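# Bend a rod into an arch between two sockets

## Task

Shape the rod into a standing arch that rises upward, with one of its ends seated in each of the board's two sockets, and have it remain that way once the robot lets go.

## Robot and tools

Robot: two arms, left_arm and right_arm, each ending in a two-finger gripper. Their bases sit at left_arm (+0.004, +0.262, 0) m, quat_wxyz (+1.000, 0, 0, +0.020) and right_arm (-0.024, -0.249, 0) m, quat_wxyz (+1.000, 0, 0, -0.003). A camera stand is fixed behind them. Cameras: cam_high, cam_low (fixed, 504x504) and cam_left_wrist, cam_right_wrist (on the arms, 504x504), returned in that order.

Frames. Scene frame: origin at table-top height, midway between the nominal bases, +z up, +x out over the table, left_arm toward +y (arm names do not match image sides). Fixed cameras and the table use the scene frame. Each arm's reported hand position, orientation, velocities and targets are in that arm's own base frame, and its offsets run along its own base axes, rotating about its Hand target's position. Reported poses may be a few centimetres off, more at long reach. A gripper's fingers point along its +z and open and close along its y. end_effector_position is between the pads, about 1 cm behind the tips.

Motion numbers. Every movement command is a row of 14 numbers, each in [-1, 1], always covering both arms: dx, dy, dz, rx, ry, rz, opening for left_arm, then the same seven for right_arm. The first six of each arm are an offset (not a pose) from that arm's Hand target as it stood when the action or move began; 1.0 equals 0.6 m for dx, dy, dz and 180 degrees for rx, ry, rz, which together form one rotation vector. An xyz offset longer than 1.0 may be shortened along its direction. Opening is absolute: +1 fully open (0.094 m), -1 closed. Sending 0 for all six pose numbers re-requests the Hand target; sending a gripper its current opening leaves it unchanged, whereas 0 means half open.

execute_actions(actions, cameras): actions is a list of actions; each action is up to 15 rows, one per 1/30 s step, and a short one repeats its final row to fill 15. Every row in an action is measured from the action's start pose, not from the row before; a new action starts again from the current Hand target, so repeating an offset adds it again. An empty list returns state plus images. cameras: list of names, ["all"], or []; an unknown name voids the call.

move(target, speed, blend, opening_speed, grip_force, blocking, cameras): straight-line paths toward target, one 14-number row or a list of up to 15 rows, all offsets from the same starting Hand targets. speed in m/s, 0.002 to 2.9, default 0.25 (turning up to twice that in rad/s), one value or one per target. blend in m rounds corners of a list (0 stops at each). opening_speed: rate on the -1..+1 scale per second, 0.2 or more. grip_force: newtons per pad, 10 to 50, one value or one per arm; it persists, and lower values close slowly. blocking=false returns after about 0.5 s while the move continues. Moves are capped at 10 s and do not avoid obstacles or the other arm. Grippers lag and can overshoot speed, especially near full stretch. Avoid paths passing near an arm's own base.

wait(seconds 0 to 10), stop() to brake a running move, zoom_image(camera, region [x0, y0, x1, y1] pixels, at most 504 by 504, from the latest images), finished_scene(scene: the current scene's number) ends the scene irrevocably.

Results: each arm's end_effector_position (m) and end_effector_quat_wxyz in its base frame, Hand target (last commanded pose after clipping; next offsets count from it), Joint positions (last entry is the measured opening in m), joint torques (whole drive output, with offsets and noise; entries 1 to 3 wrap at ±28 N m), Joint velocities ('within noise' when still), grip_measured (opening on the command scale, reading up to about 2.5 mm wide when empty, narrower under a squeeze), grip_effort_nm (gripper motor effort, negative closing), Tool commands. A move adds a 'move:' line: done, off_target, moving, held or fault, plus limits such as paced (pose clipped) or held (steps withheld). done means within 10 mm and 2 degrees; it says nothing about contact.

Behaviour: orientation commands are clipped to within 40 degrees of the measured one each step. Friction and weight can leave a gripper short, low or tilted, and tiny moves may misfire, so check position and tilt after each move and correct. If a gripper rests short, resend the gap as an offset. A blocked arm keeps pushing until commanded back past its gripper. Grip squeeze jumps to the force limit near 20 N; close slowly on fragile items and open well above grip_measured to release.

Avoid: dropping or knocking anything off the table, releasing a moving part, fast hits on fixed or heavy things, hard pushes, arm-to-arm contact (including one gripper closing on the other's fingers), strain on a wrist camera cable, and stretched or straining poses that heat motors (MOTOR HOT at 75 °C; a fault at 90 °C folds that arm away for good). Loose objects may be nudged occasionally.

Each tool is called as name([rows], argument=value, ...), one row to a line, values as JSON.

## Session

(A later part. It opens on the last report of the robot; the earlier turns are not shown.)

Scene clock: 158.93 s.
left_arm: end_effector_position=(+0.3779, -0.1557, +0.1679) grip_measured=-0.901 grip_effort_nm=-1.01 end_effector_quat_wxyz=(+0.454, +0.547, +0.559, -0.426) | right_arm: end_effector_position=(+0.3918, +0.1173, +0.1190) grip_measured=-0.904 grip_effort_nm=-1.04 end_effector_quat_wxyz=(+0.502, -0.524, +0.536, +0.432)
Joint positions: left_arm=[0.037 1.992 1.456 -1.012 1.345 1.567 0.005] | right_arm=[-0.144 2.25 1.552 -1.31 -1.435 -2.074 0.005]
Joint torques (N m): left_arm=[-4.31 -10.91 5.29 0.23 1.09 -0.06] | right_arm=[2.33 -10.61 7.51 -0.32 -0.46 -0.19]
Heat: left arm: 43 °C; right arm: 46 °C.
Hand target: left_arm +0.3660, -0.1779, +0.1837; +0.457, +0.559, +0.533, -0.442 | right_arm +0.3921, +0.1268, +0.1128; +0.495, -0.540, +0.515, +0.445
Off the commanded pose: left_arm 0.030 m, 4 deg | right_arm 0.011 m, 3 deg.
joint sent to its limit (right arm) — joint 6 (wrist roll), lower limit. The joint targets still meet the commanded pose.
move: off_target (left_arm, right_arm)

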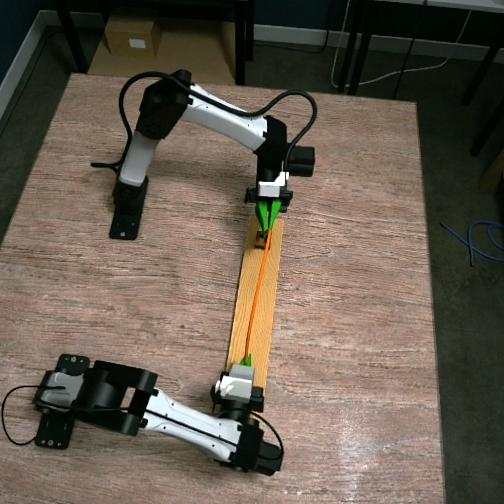

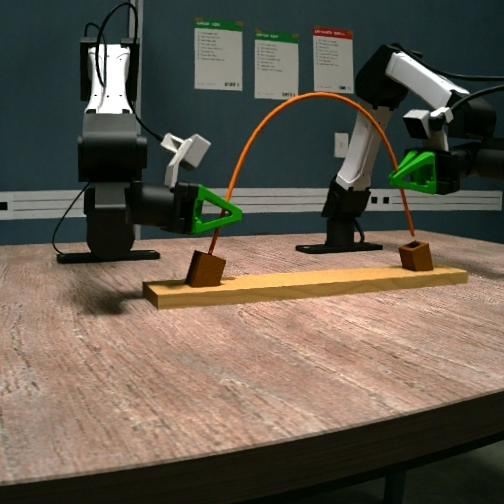

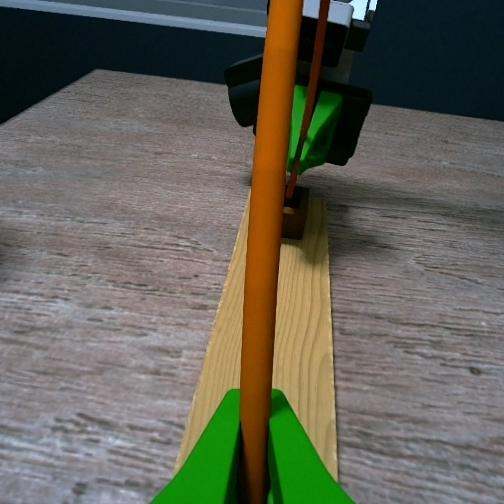

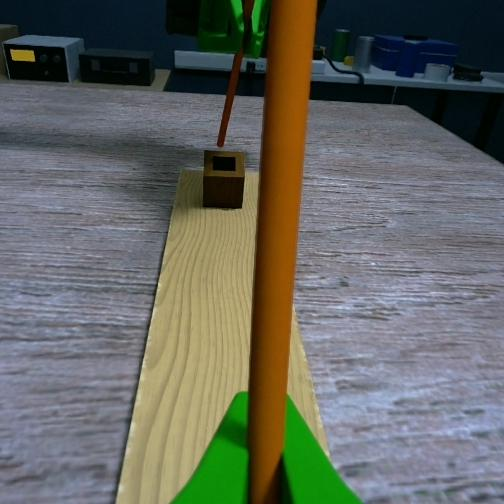

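move([
  [0.012,0.012,-0.05,0,0,0,-1,-0.006,-0.01,-0.03,0,0,0,-1],
], cameras=["all"], speed=0.05)

zoom_image(camera="cam_low", region=[160, 180, 280, 300])

zoom_image(camera="cam_low", region=[370, 170, 490, 290])

zoom_image(camera="cam_left_wrist", region=[240, 100, 400, 260])

zoom_image(camera="cam_right_wrist", region=[180, 80, 340, 240])

Scene clock: 162.60 s.
left_arm: end_effector_position=(+0.3801, -0.1556, +0.1519) grip_measured=-0.902 grip_effort_nm=-1.01 end_effector_quat_wxyz=(+0.457, +0.556, +0.550, -0.422) | right_arm: end_effector_position=(+0.3930, +0.1108, +0.1067) grip_measured=-0.904 grip_effort_nm=-1.04 end_effector_quat_wxyz=(+0.503, -0.528, +0.539, +0.422)
Joint positions: left_arm=[0.037 2.033 1.45 -0.997 1.344 1.626 0.005] | right_arm=[-0.16 2.264 1.535 -1.265 -1.42 -2.075 0.005]
Joint torques (N m): left_arm=[-2.78 -7.9 5.14 0.17 1.1 0.16] | right_arm=[2.25 -10.7 4.33 -0.11 -0.52 -0.17]
Heat: left arm: 43 °C; right arm: 47 °C.
Hand target: left_arm +0.3732, -0.1707, +0.1537; +0.457, +0.559, +0.533, -0.442 | right_arm +0.3885, +0.1208, +0.0948; +0.495, -0.540, +0.515, +0.445
Off the commanded pose: left_arm 0.017 m, 3 deg | right_arm 0.016 m, 4 deg.
joint sent to its limit (right arm) — joint 6 (wrist roll), lower limit. The joint targets are off in orientation, not in position.
move: off_target (left_arm, right_arm)

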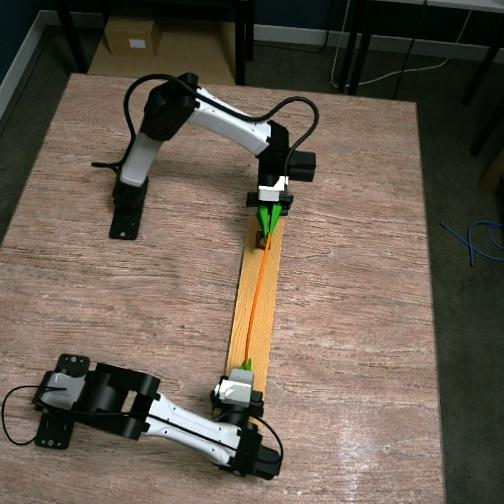

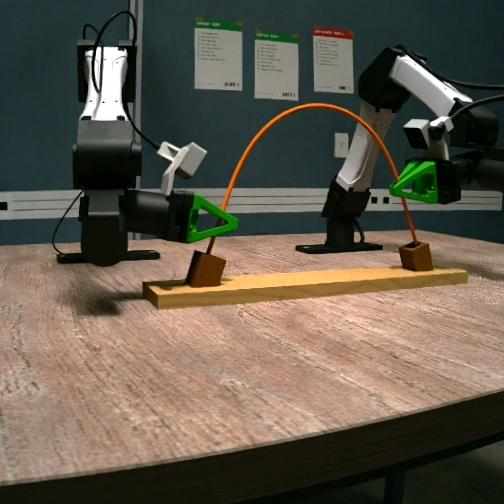

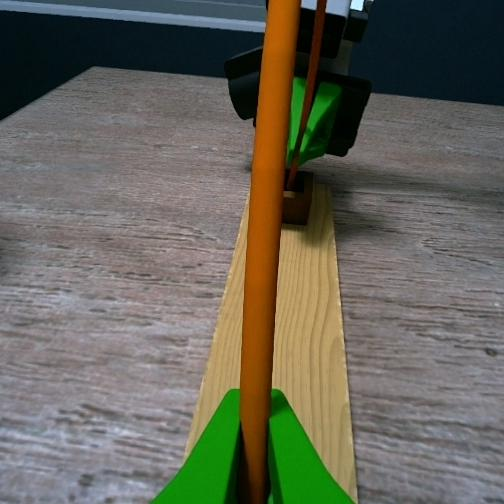

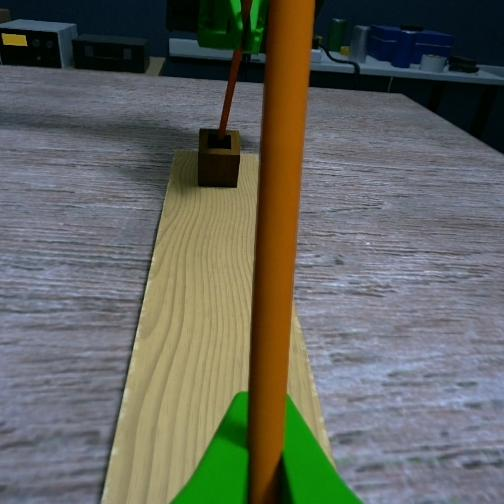

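Scaled by 4.200 from the camera's 504x504 image, which has a finer 720x720 frame.

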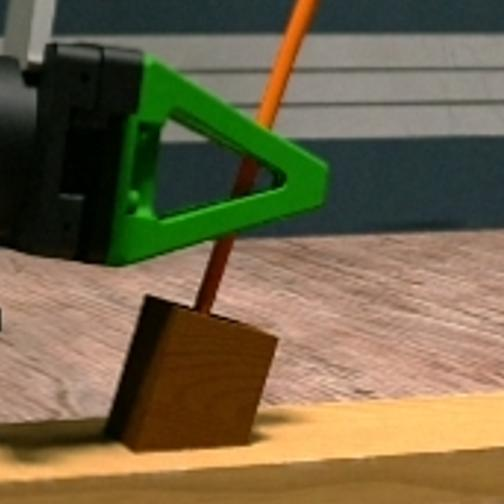

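Scaled by 4.200 from the camera's 504x504 image, which has a finer 720x720 frame.

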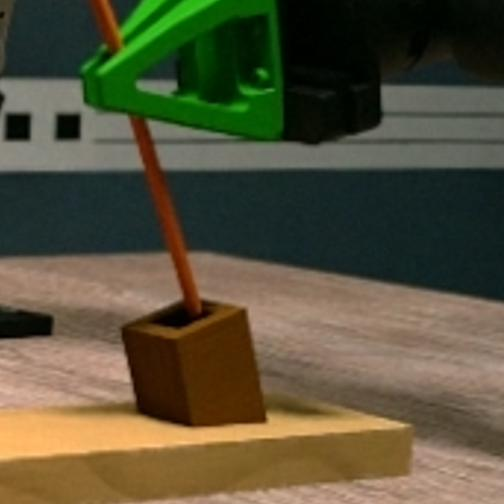

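Scaled by 3.150 from the camera's 504x504 image, which has a finer 720x720 frame.

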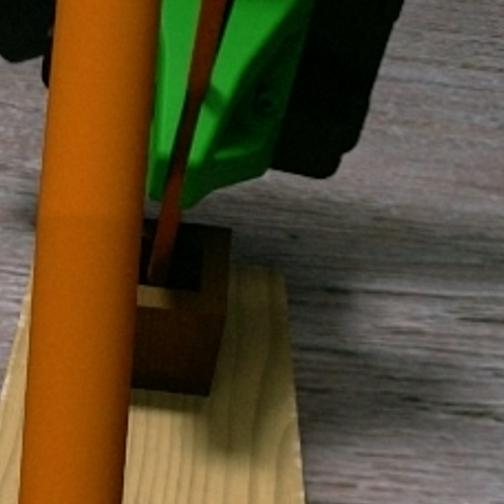

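Scaled by 3.150 from the camera's 504x504 image, which has a finer 720x720 frame.

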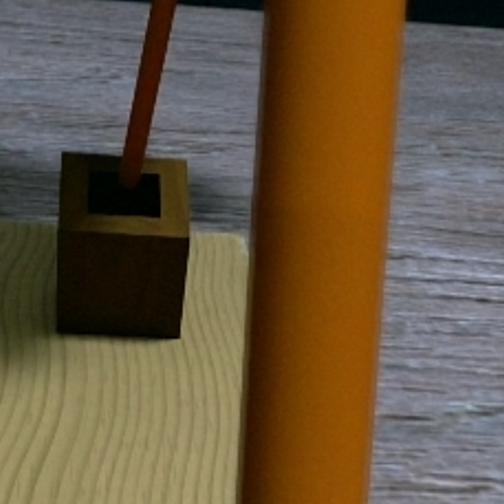

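move([
  [0,0.015,-0.05,0,0,0,-1,-0.006,-0.01,-0.035,0,0,0,-1],
], cameras=["all"], speed=0.05)

zoom_image(camera="cam_low", region=[160, 180, 280, 300])

zoom_image(camera="cam_low", region=[370, 170, 490, 290])

zoom_image(camera="cam_right_wrist", region=[180, 80, 340, 240])

Scene clock: 166.40 s.
left_arm: end_effector_position=(+0.3806, -0.1500, +0.1225) grip_measured=-0.903 grip_effort_nm=-1.01 end_effector_quat_wxyz=(+0.461, +0.563, +0.543, -0.419) | right_arm: end_effector_position=(+0.3896, +0.1067, +0.0900) grip_measured=-0.904 grip_effort_nm=-1.04 end_effector_quat_wxyz=(+0.504, -0.525, +0.543, +0.420)
Joint positions: left_arm=[0.052 2.104 1.432 -0.995 1.343 1.734 0.005] | right_arm=[-0.172 2.281 1.491 -1.207 -1.416 -2.076 0.005]
Joint torques (N m): left_arm=[-2.02 -7.99 4.94 -0.18 1.06 0.14] | right_arm=[1.85 -10.02 3.7 0 -0.48 -0.16]
Heat: left arm: 43 °C; right arm: 47 °C.
Hand target: left_arm +0.3733, -0.1617, +0.1238; +0.457, +0.559, +0.533, -0.442 | right_arm +0.3849, +0.1148, +0.0740; +0.495, -0.540, +0.515, +0.445
Off the commanded pose: left_arm 0.014 m, 3 deg | right_arm 0.019 m, 5 deg.
joint sent to its limit (right arm) — joint 6 (wrist roll), lower limit. The joint targets are off in orientation, not in position.
move: off_target (left_arm, right_arm)

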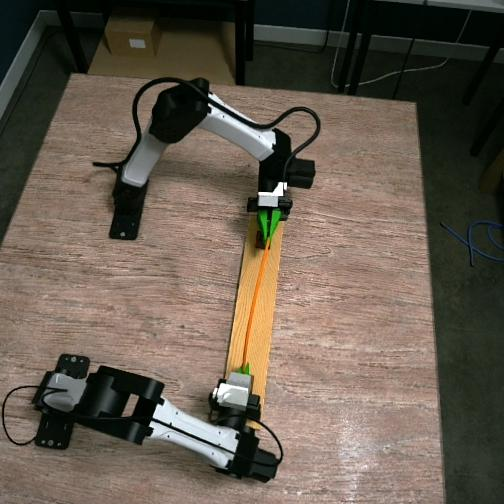

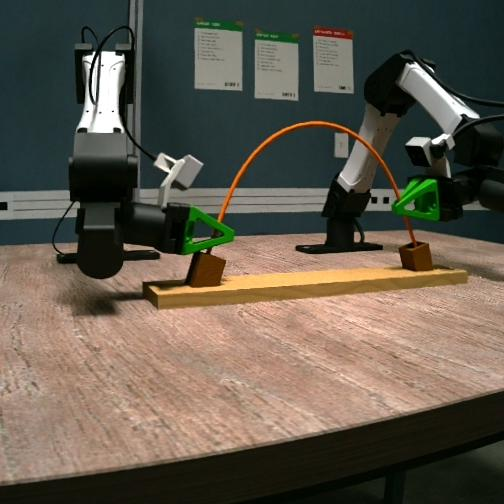

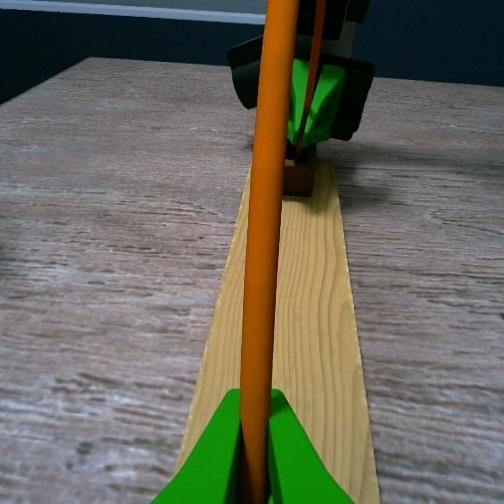

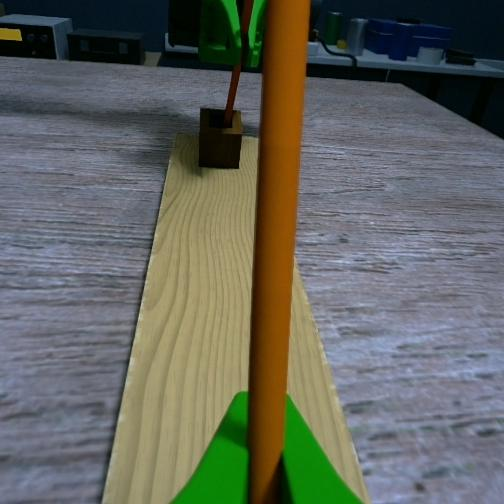

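Scaled by 4.200 from the camera's 504x504 image, which has a finer 720x720 frame.

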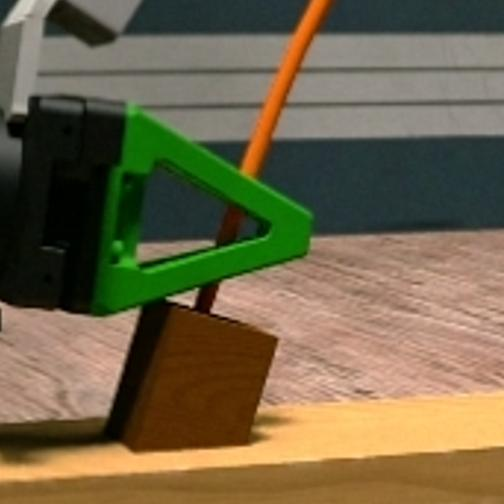

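Scaled by 4.200 from the camera's 504x504 image, which has a finer 720x720 frame.

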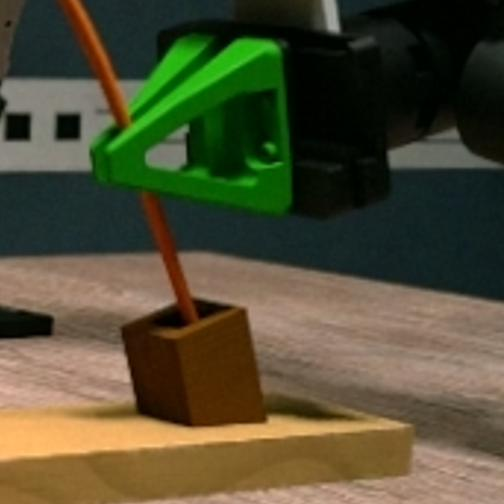

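Scaled by 3.150 from the camera's 504x504 image, which has a finer 720x720 frame.

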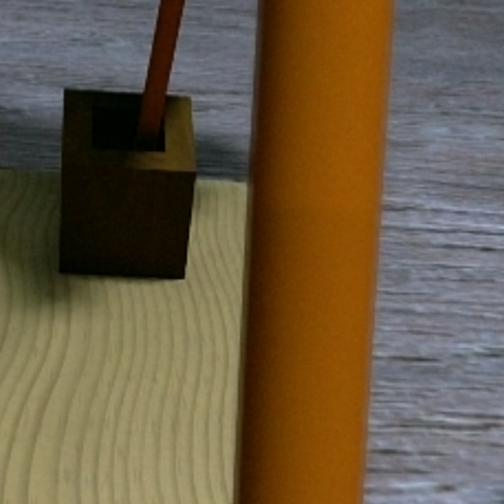

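move([
  [0,0.004,-0.02,0,0,0,-1,0,-0.002,-0.008,0,0,0,-1],
], cameras=["cam_low"], speed=0.05)

zoom_image(camera="cam_low", region=[160, 180, 280, 300])

zoom_image(camera="cam_low", region=[370, 170, 490, 290])

Scene clock: 169.80 s.
left_arm: end_effector_position=(+0.3797, -0.1511, +0.1202) grip_measured=-0.905 grip_effort_nm=-1.01 end_effector_quat_wxyz=(+0.470, +0.558, +0.534, -0.427) | right_arm: end_effector_position=(+0.3901, +0.1061, +0.0900) grip_measured=-0.904 grip_effort_nm=-1.04 end_effector_quat_wxyz=(+0.509, -0.522, +0.541, +0.419)
Joint positions: left_arm=[0.052 2.126 1.432 -1.011 1.374 1.776 0.004] | right_arm=[-0.174 2.281 1.485 -1.197 -1.425 -2.076 0.005]
Joint torques (N m): left_arm=[-1.46 -7.15 4.59 -0.13 0.73 0.19] | right_arm=[1.73 -9.24 3.62 0.05 -0.37 -0.17]
Heat: left arm: 43 °C; right arm: 46 °C.
Hand target: left_arm +0.3733, -0.1592, +0.1117; +0.457, +0.559, +0.533, -0.442 | right_arm +0.3850, +0.1136, +0.0692; +0.495, -0.540, +0.515, +0.445
Off the commanded pose: left_arm 0.013 m, 2 deg | right_arm 0.023 m, 5 deg.
joint sent to its limit (right arm) — joint 6 (wrist roll), lower limit. The joint targets are off in orientation, not in position.
move: off_target (left_arm, right_arm)
Images, in order (width x height): cam_low 504x504.

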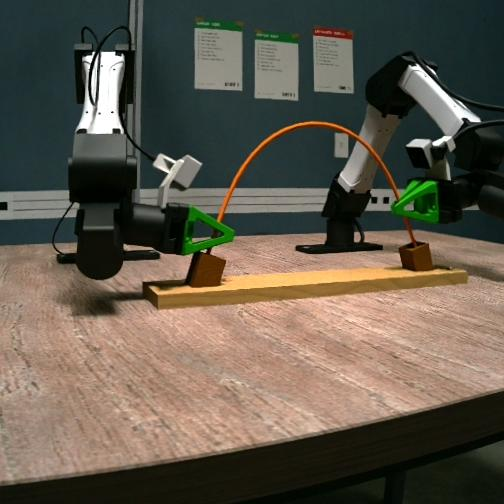

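Scaled by 4.200 from the camera's 504x504 image, which has a finer 720x720 frame.

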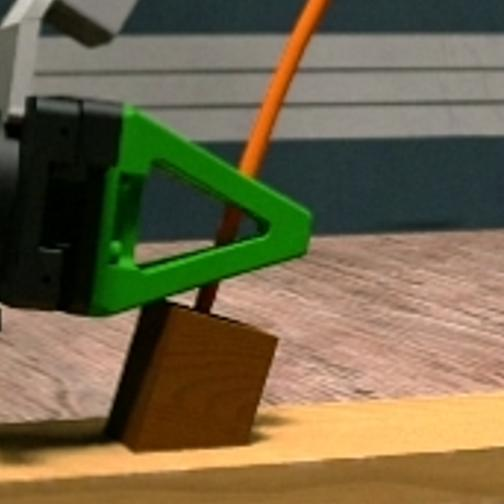

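Scaled by 4.200 from the camera's 504x504 image, which has a finer 720x720 frame.

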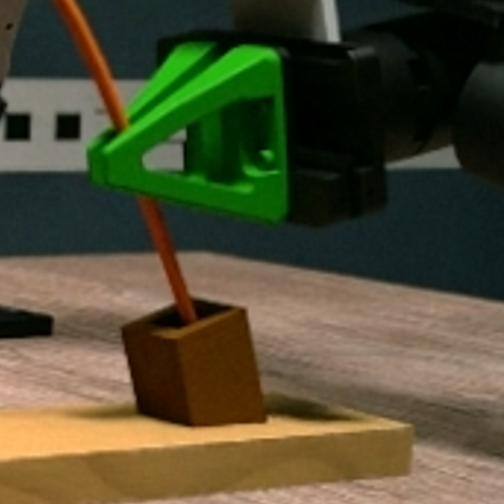

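move([
  [0.005,0.006,0.012,0,0,0,-1,0.003,-0.006,0.028,0,0,0,-1],
  [0.005,0.006,0.012,0,0,0,0,0.003,-0.006,0.028,0,0,0,0],
], cameras=["all"], speed=0.05, opening_speed=0.3)

zoom_image(camera="cam_low", region=[150, 100, 450, 300])

Scene clock: 176.27 s.
left_arm: end_effector_position=(+0.3744, -0.1542, +0.1173) grip_measured=-0.002 grip_effort_nm=0.12 end_effector_quat_wxyz=(+0.453, +0.554, +0.540, -0.444) | right_arm: end_effector_position=(+0.3880, +0.1072, +0.0888) grip_measured=-0.003 grip_effort_nm=0.13 end_effector_quat_wxyz=(+0.504, -0.526, +0.542, +0.419)
Joint positions: left_arm=[0.044 2.152 1.458 -1.102 1.368 1.824 0.047] | right_arm=[-0.172 2.281 1.485 -1.209 -1.415 -2.086 0.047]
Joint torques (N m): left_arm=[0.08 -8.36 6.48 -0.16 0.76 0.2] | right_arm=[0.88 -12.16 6.06 -0.39 -0.44 -0.07]
Heat: left arm: 42 °C; right arm: 46 °C.
Hand target: left_arm +0.3763, -0.1556, +0.1189; +0.457, +0.559, +0.533, -0.442 | right_arm +0.3868, +0.1100, +0.0860; +0.495, -0.540, +0.515, +0.445
Off the commanded pose: left_arm 0.003 m, 1 deg | right_arm 0.004 m, 5 deg.
joint sent to its limit (right arm) — joint 6 (wrist roll), lower limit. The joint targets are off in orientation, not in position.
move: off_target (right_arm); target 2's new opening was sent with right_arm's hand 0.008 m and 5 deg from that target

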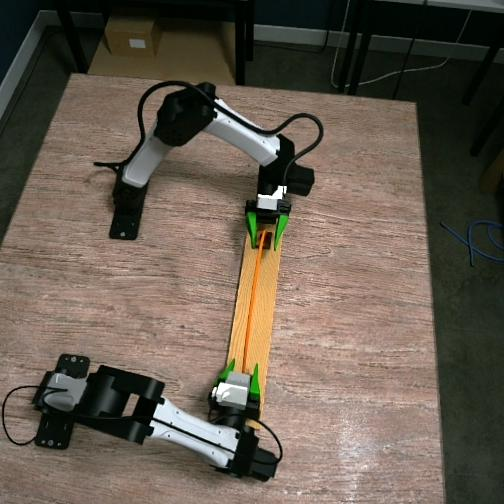

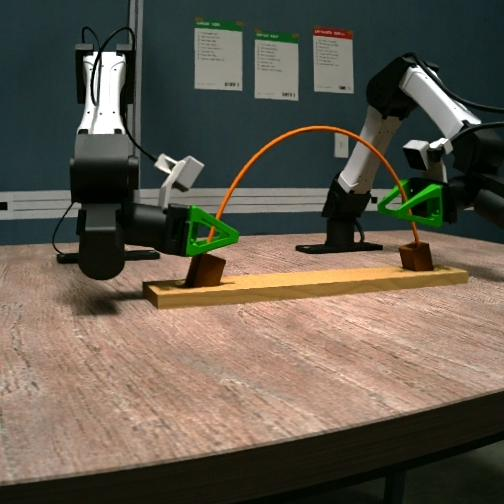

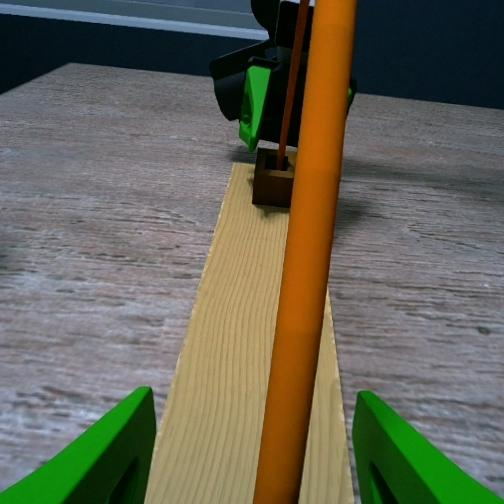

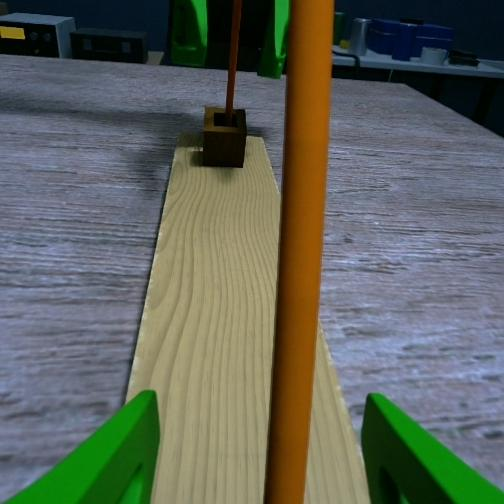

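Scaled by 1.680 from the camera's 504x504 image, which has a finer 720x720 frame.

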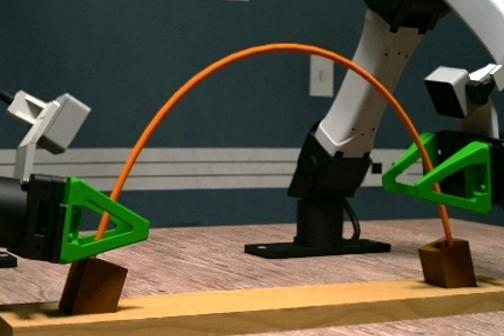

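move([
  [0,0.15,0.03,0,0,0,0,0,-0.15,0.03,0,0,0,0],
], cameras=["all"], speed=0.1)

Scene clock: 179.57 s.
left_arm: end_effector_position=(+0.3738, -0.0669, +0.1216) grip_measured=-0.002 grip_effort_nm=0.12 end_effector_quat_wxyz=(+0.440, +0.521, +0.605, -0.411) | right_arm: end_effector_position=(+0.3831, +0.0229, +0.0871) grip_measured=-0.003 grip_effort_nm=0.13 end_effector_quat_wxyz=(+0.480, -0.479, +0.627, +0.383)
Joint positions: left_arm=[0.272 2.186 1.559 -1.462 1.248 2.071 0.047] | right_arm=[-0.39 2.255 1.502 -1.335 -1.283 -2.086 0.047]
Joint torques (N m): left_arm=[0.47 -11.54 6.72 -0.64 0.69 0.26] | right_arm=[0.1 -16.94 7.61 -0.58 -0.37 -0.07]
Heat: left arm: 43 °C; right arm: 48 °C.
Hand target: left_arm +0.3762, -0.0657, +0.1370; +0.457, +0.559, +0.533, -0.442 | right_arm +0.3868, +0.0200, +0.1039; +0.495, -0.540, +0.515, +0.445
Off the commanded pose: left_arm 0.016 m, 10 deg | right_arm 0.017 m, 16 deg.
joint sent to its limit (left arm) — joint 6 (wrist roll), upper limit. The joint targets are off in orientation, not in position.
joint sent to its limit (right arm) — joint 6 (wrist roll), lower limit. The joint targets are off in orientation, not in position.
move: off_target (left_arm, right_arm)

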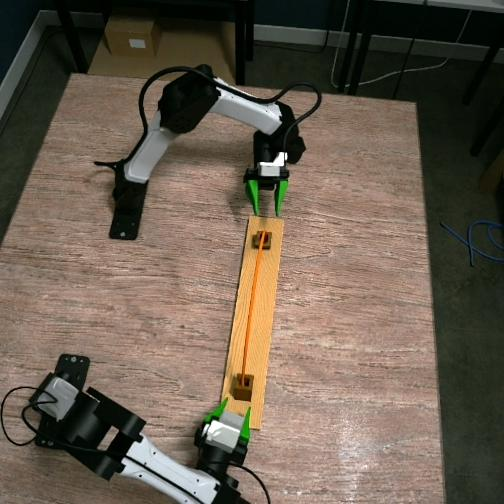

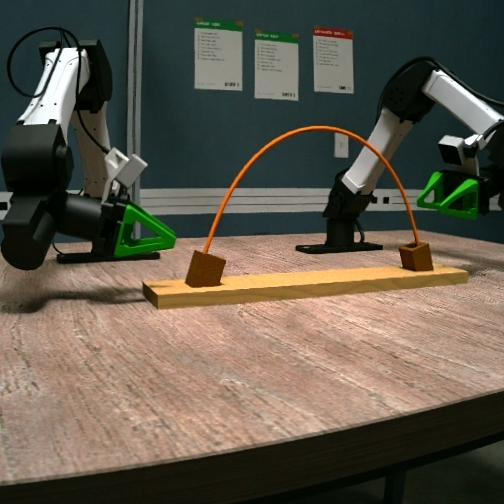

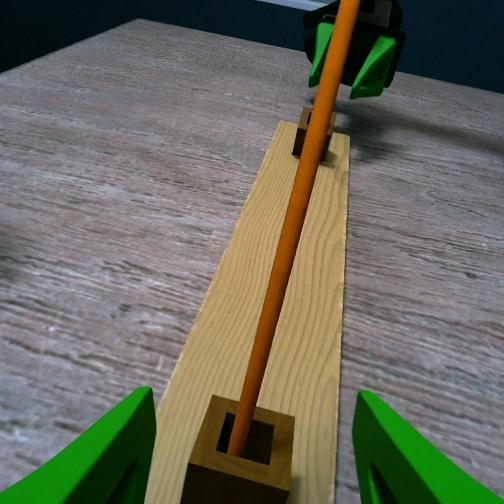

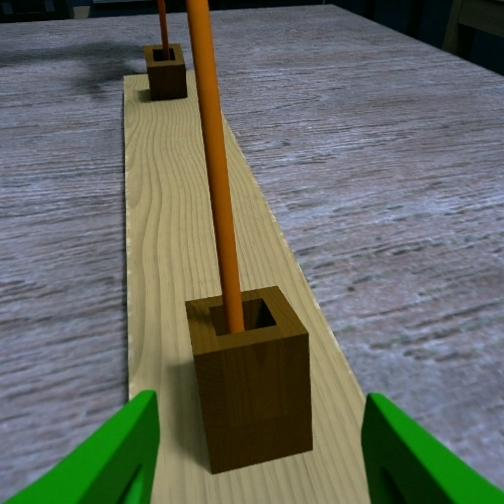

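finished_scene(scene=1)

The scene is finished: the task was done.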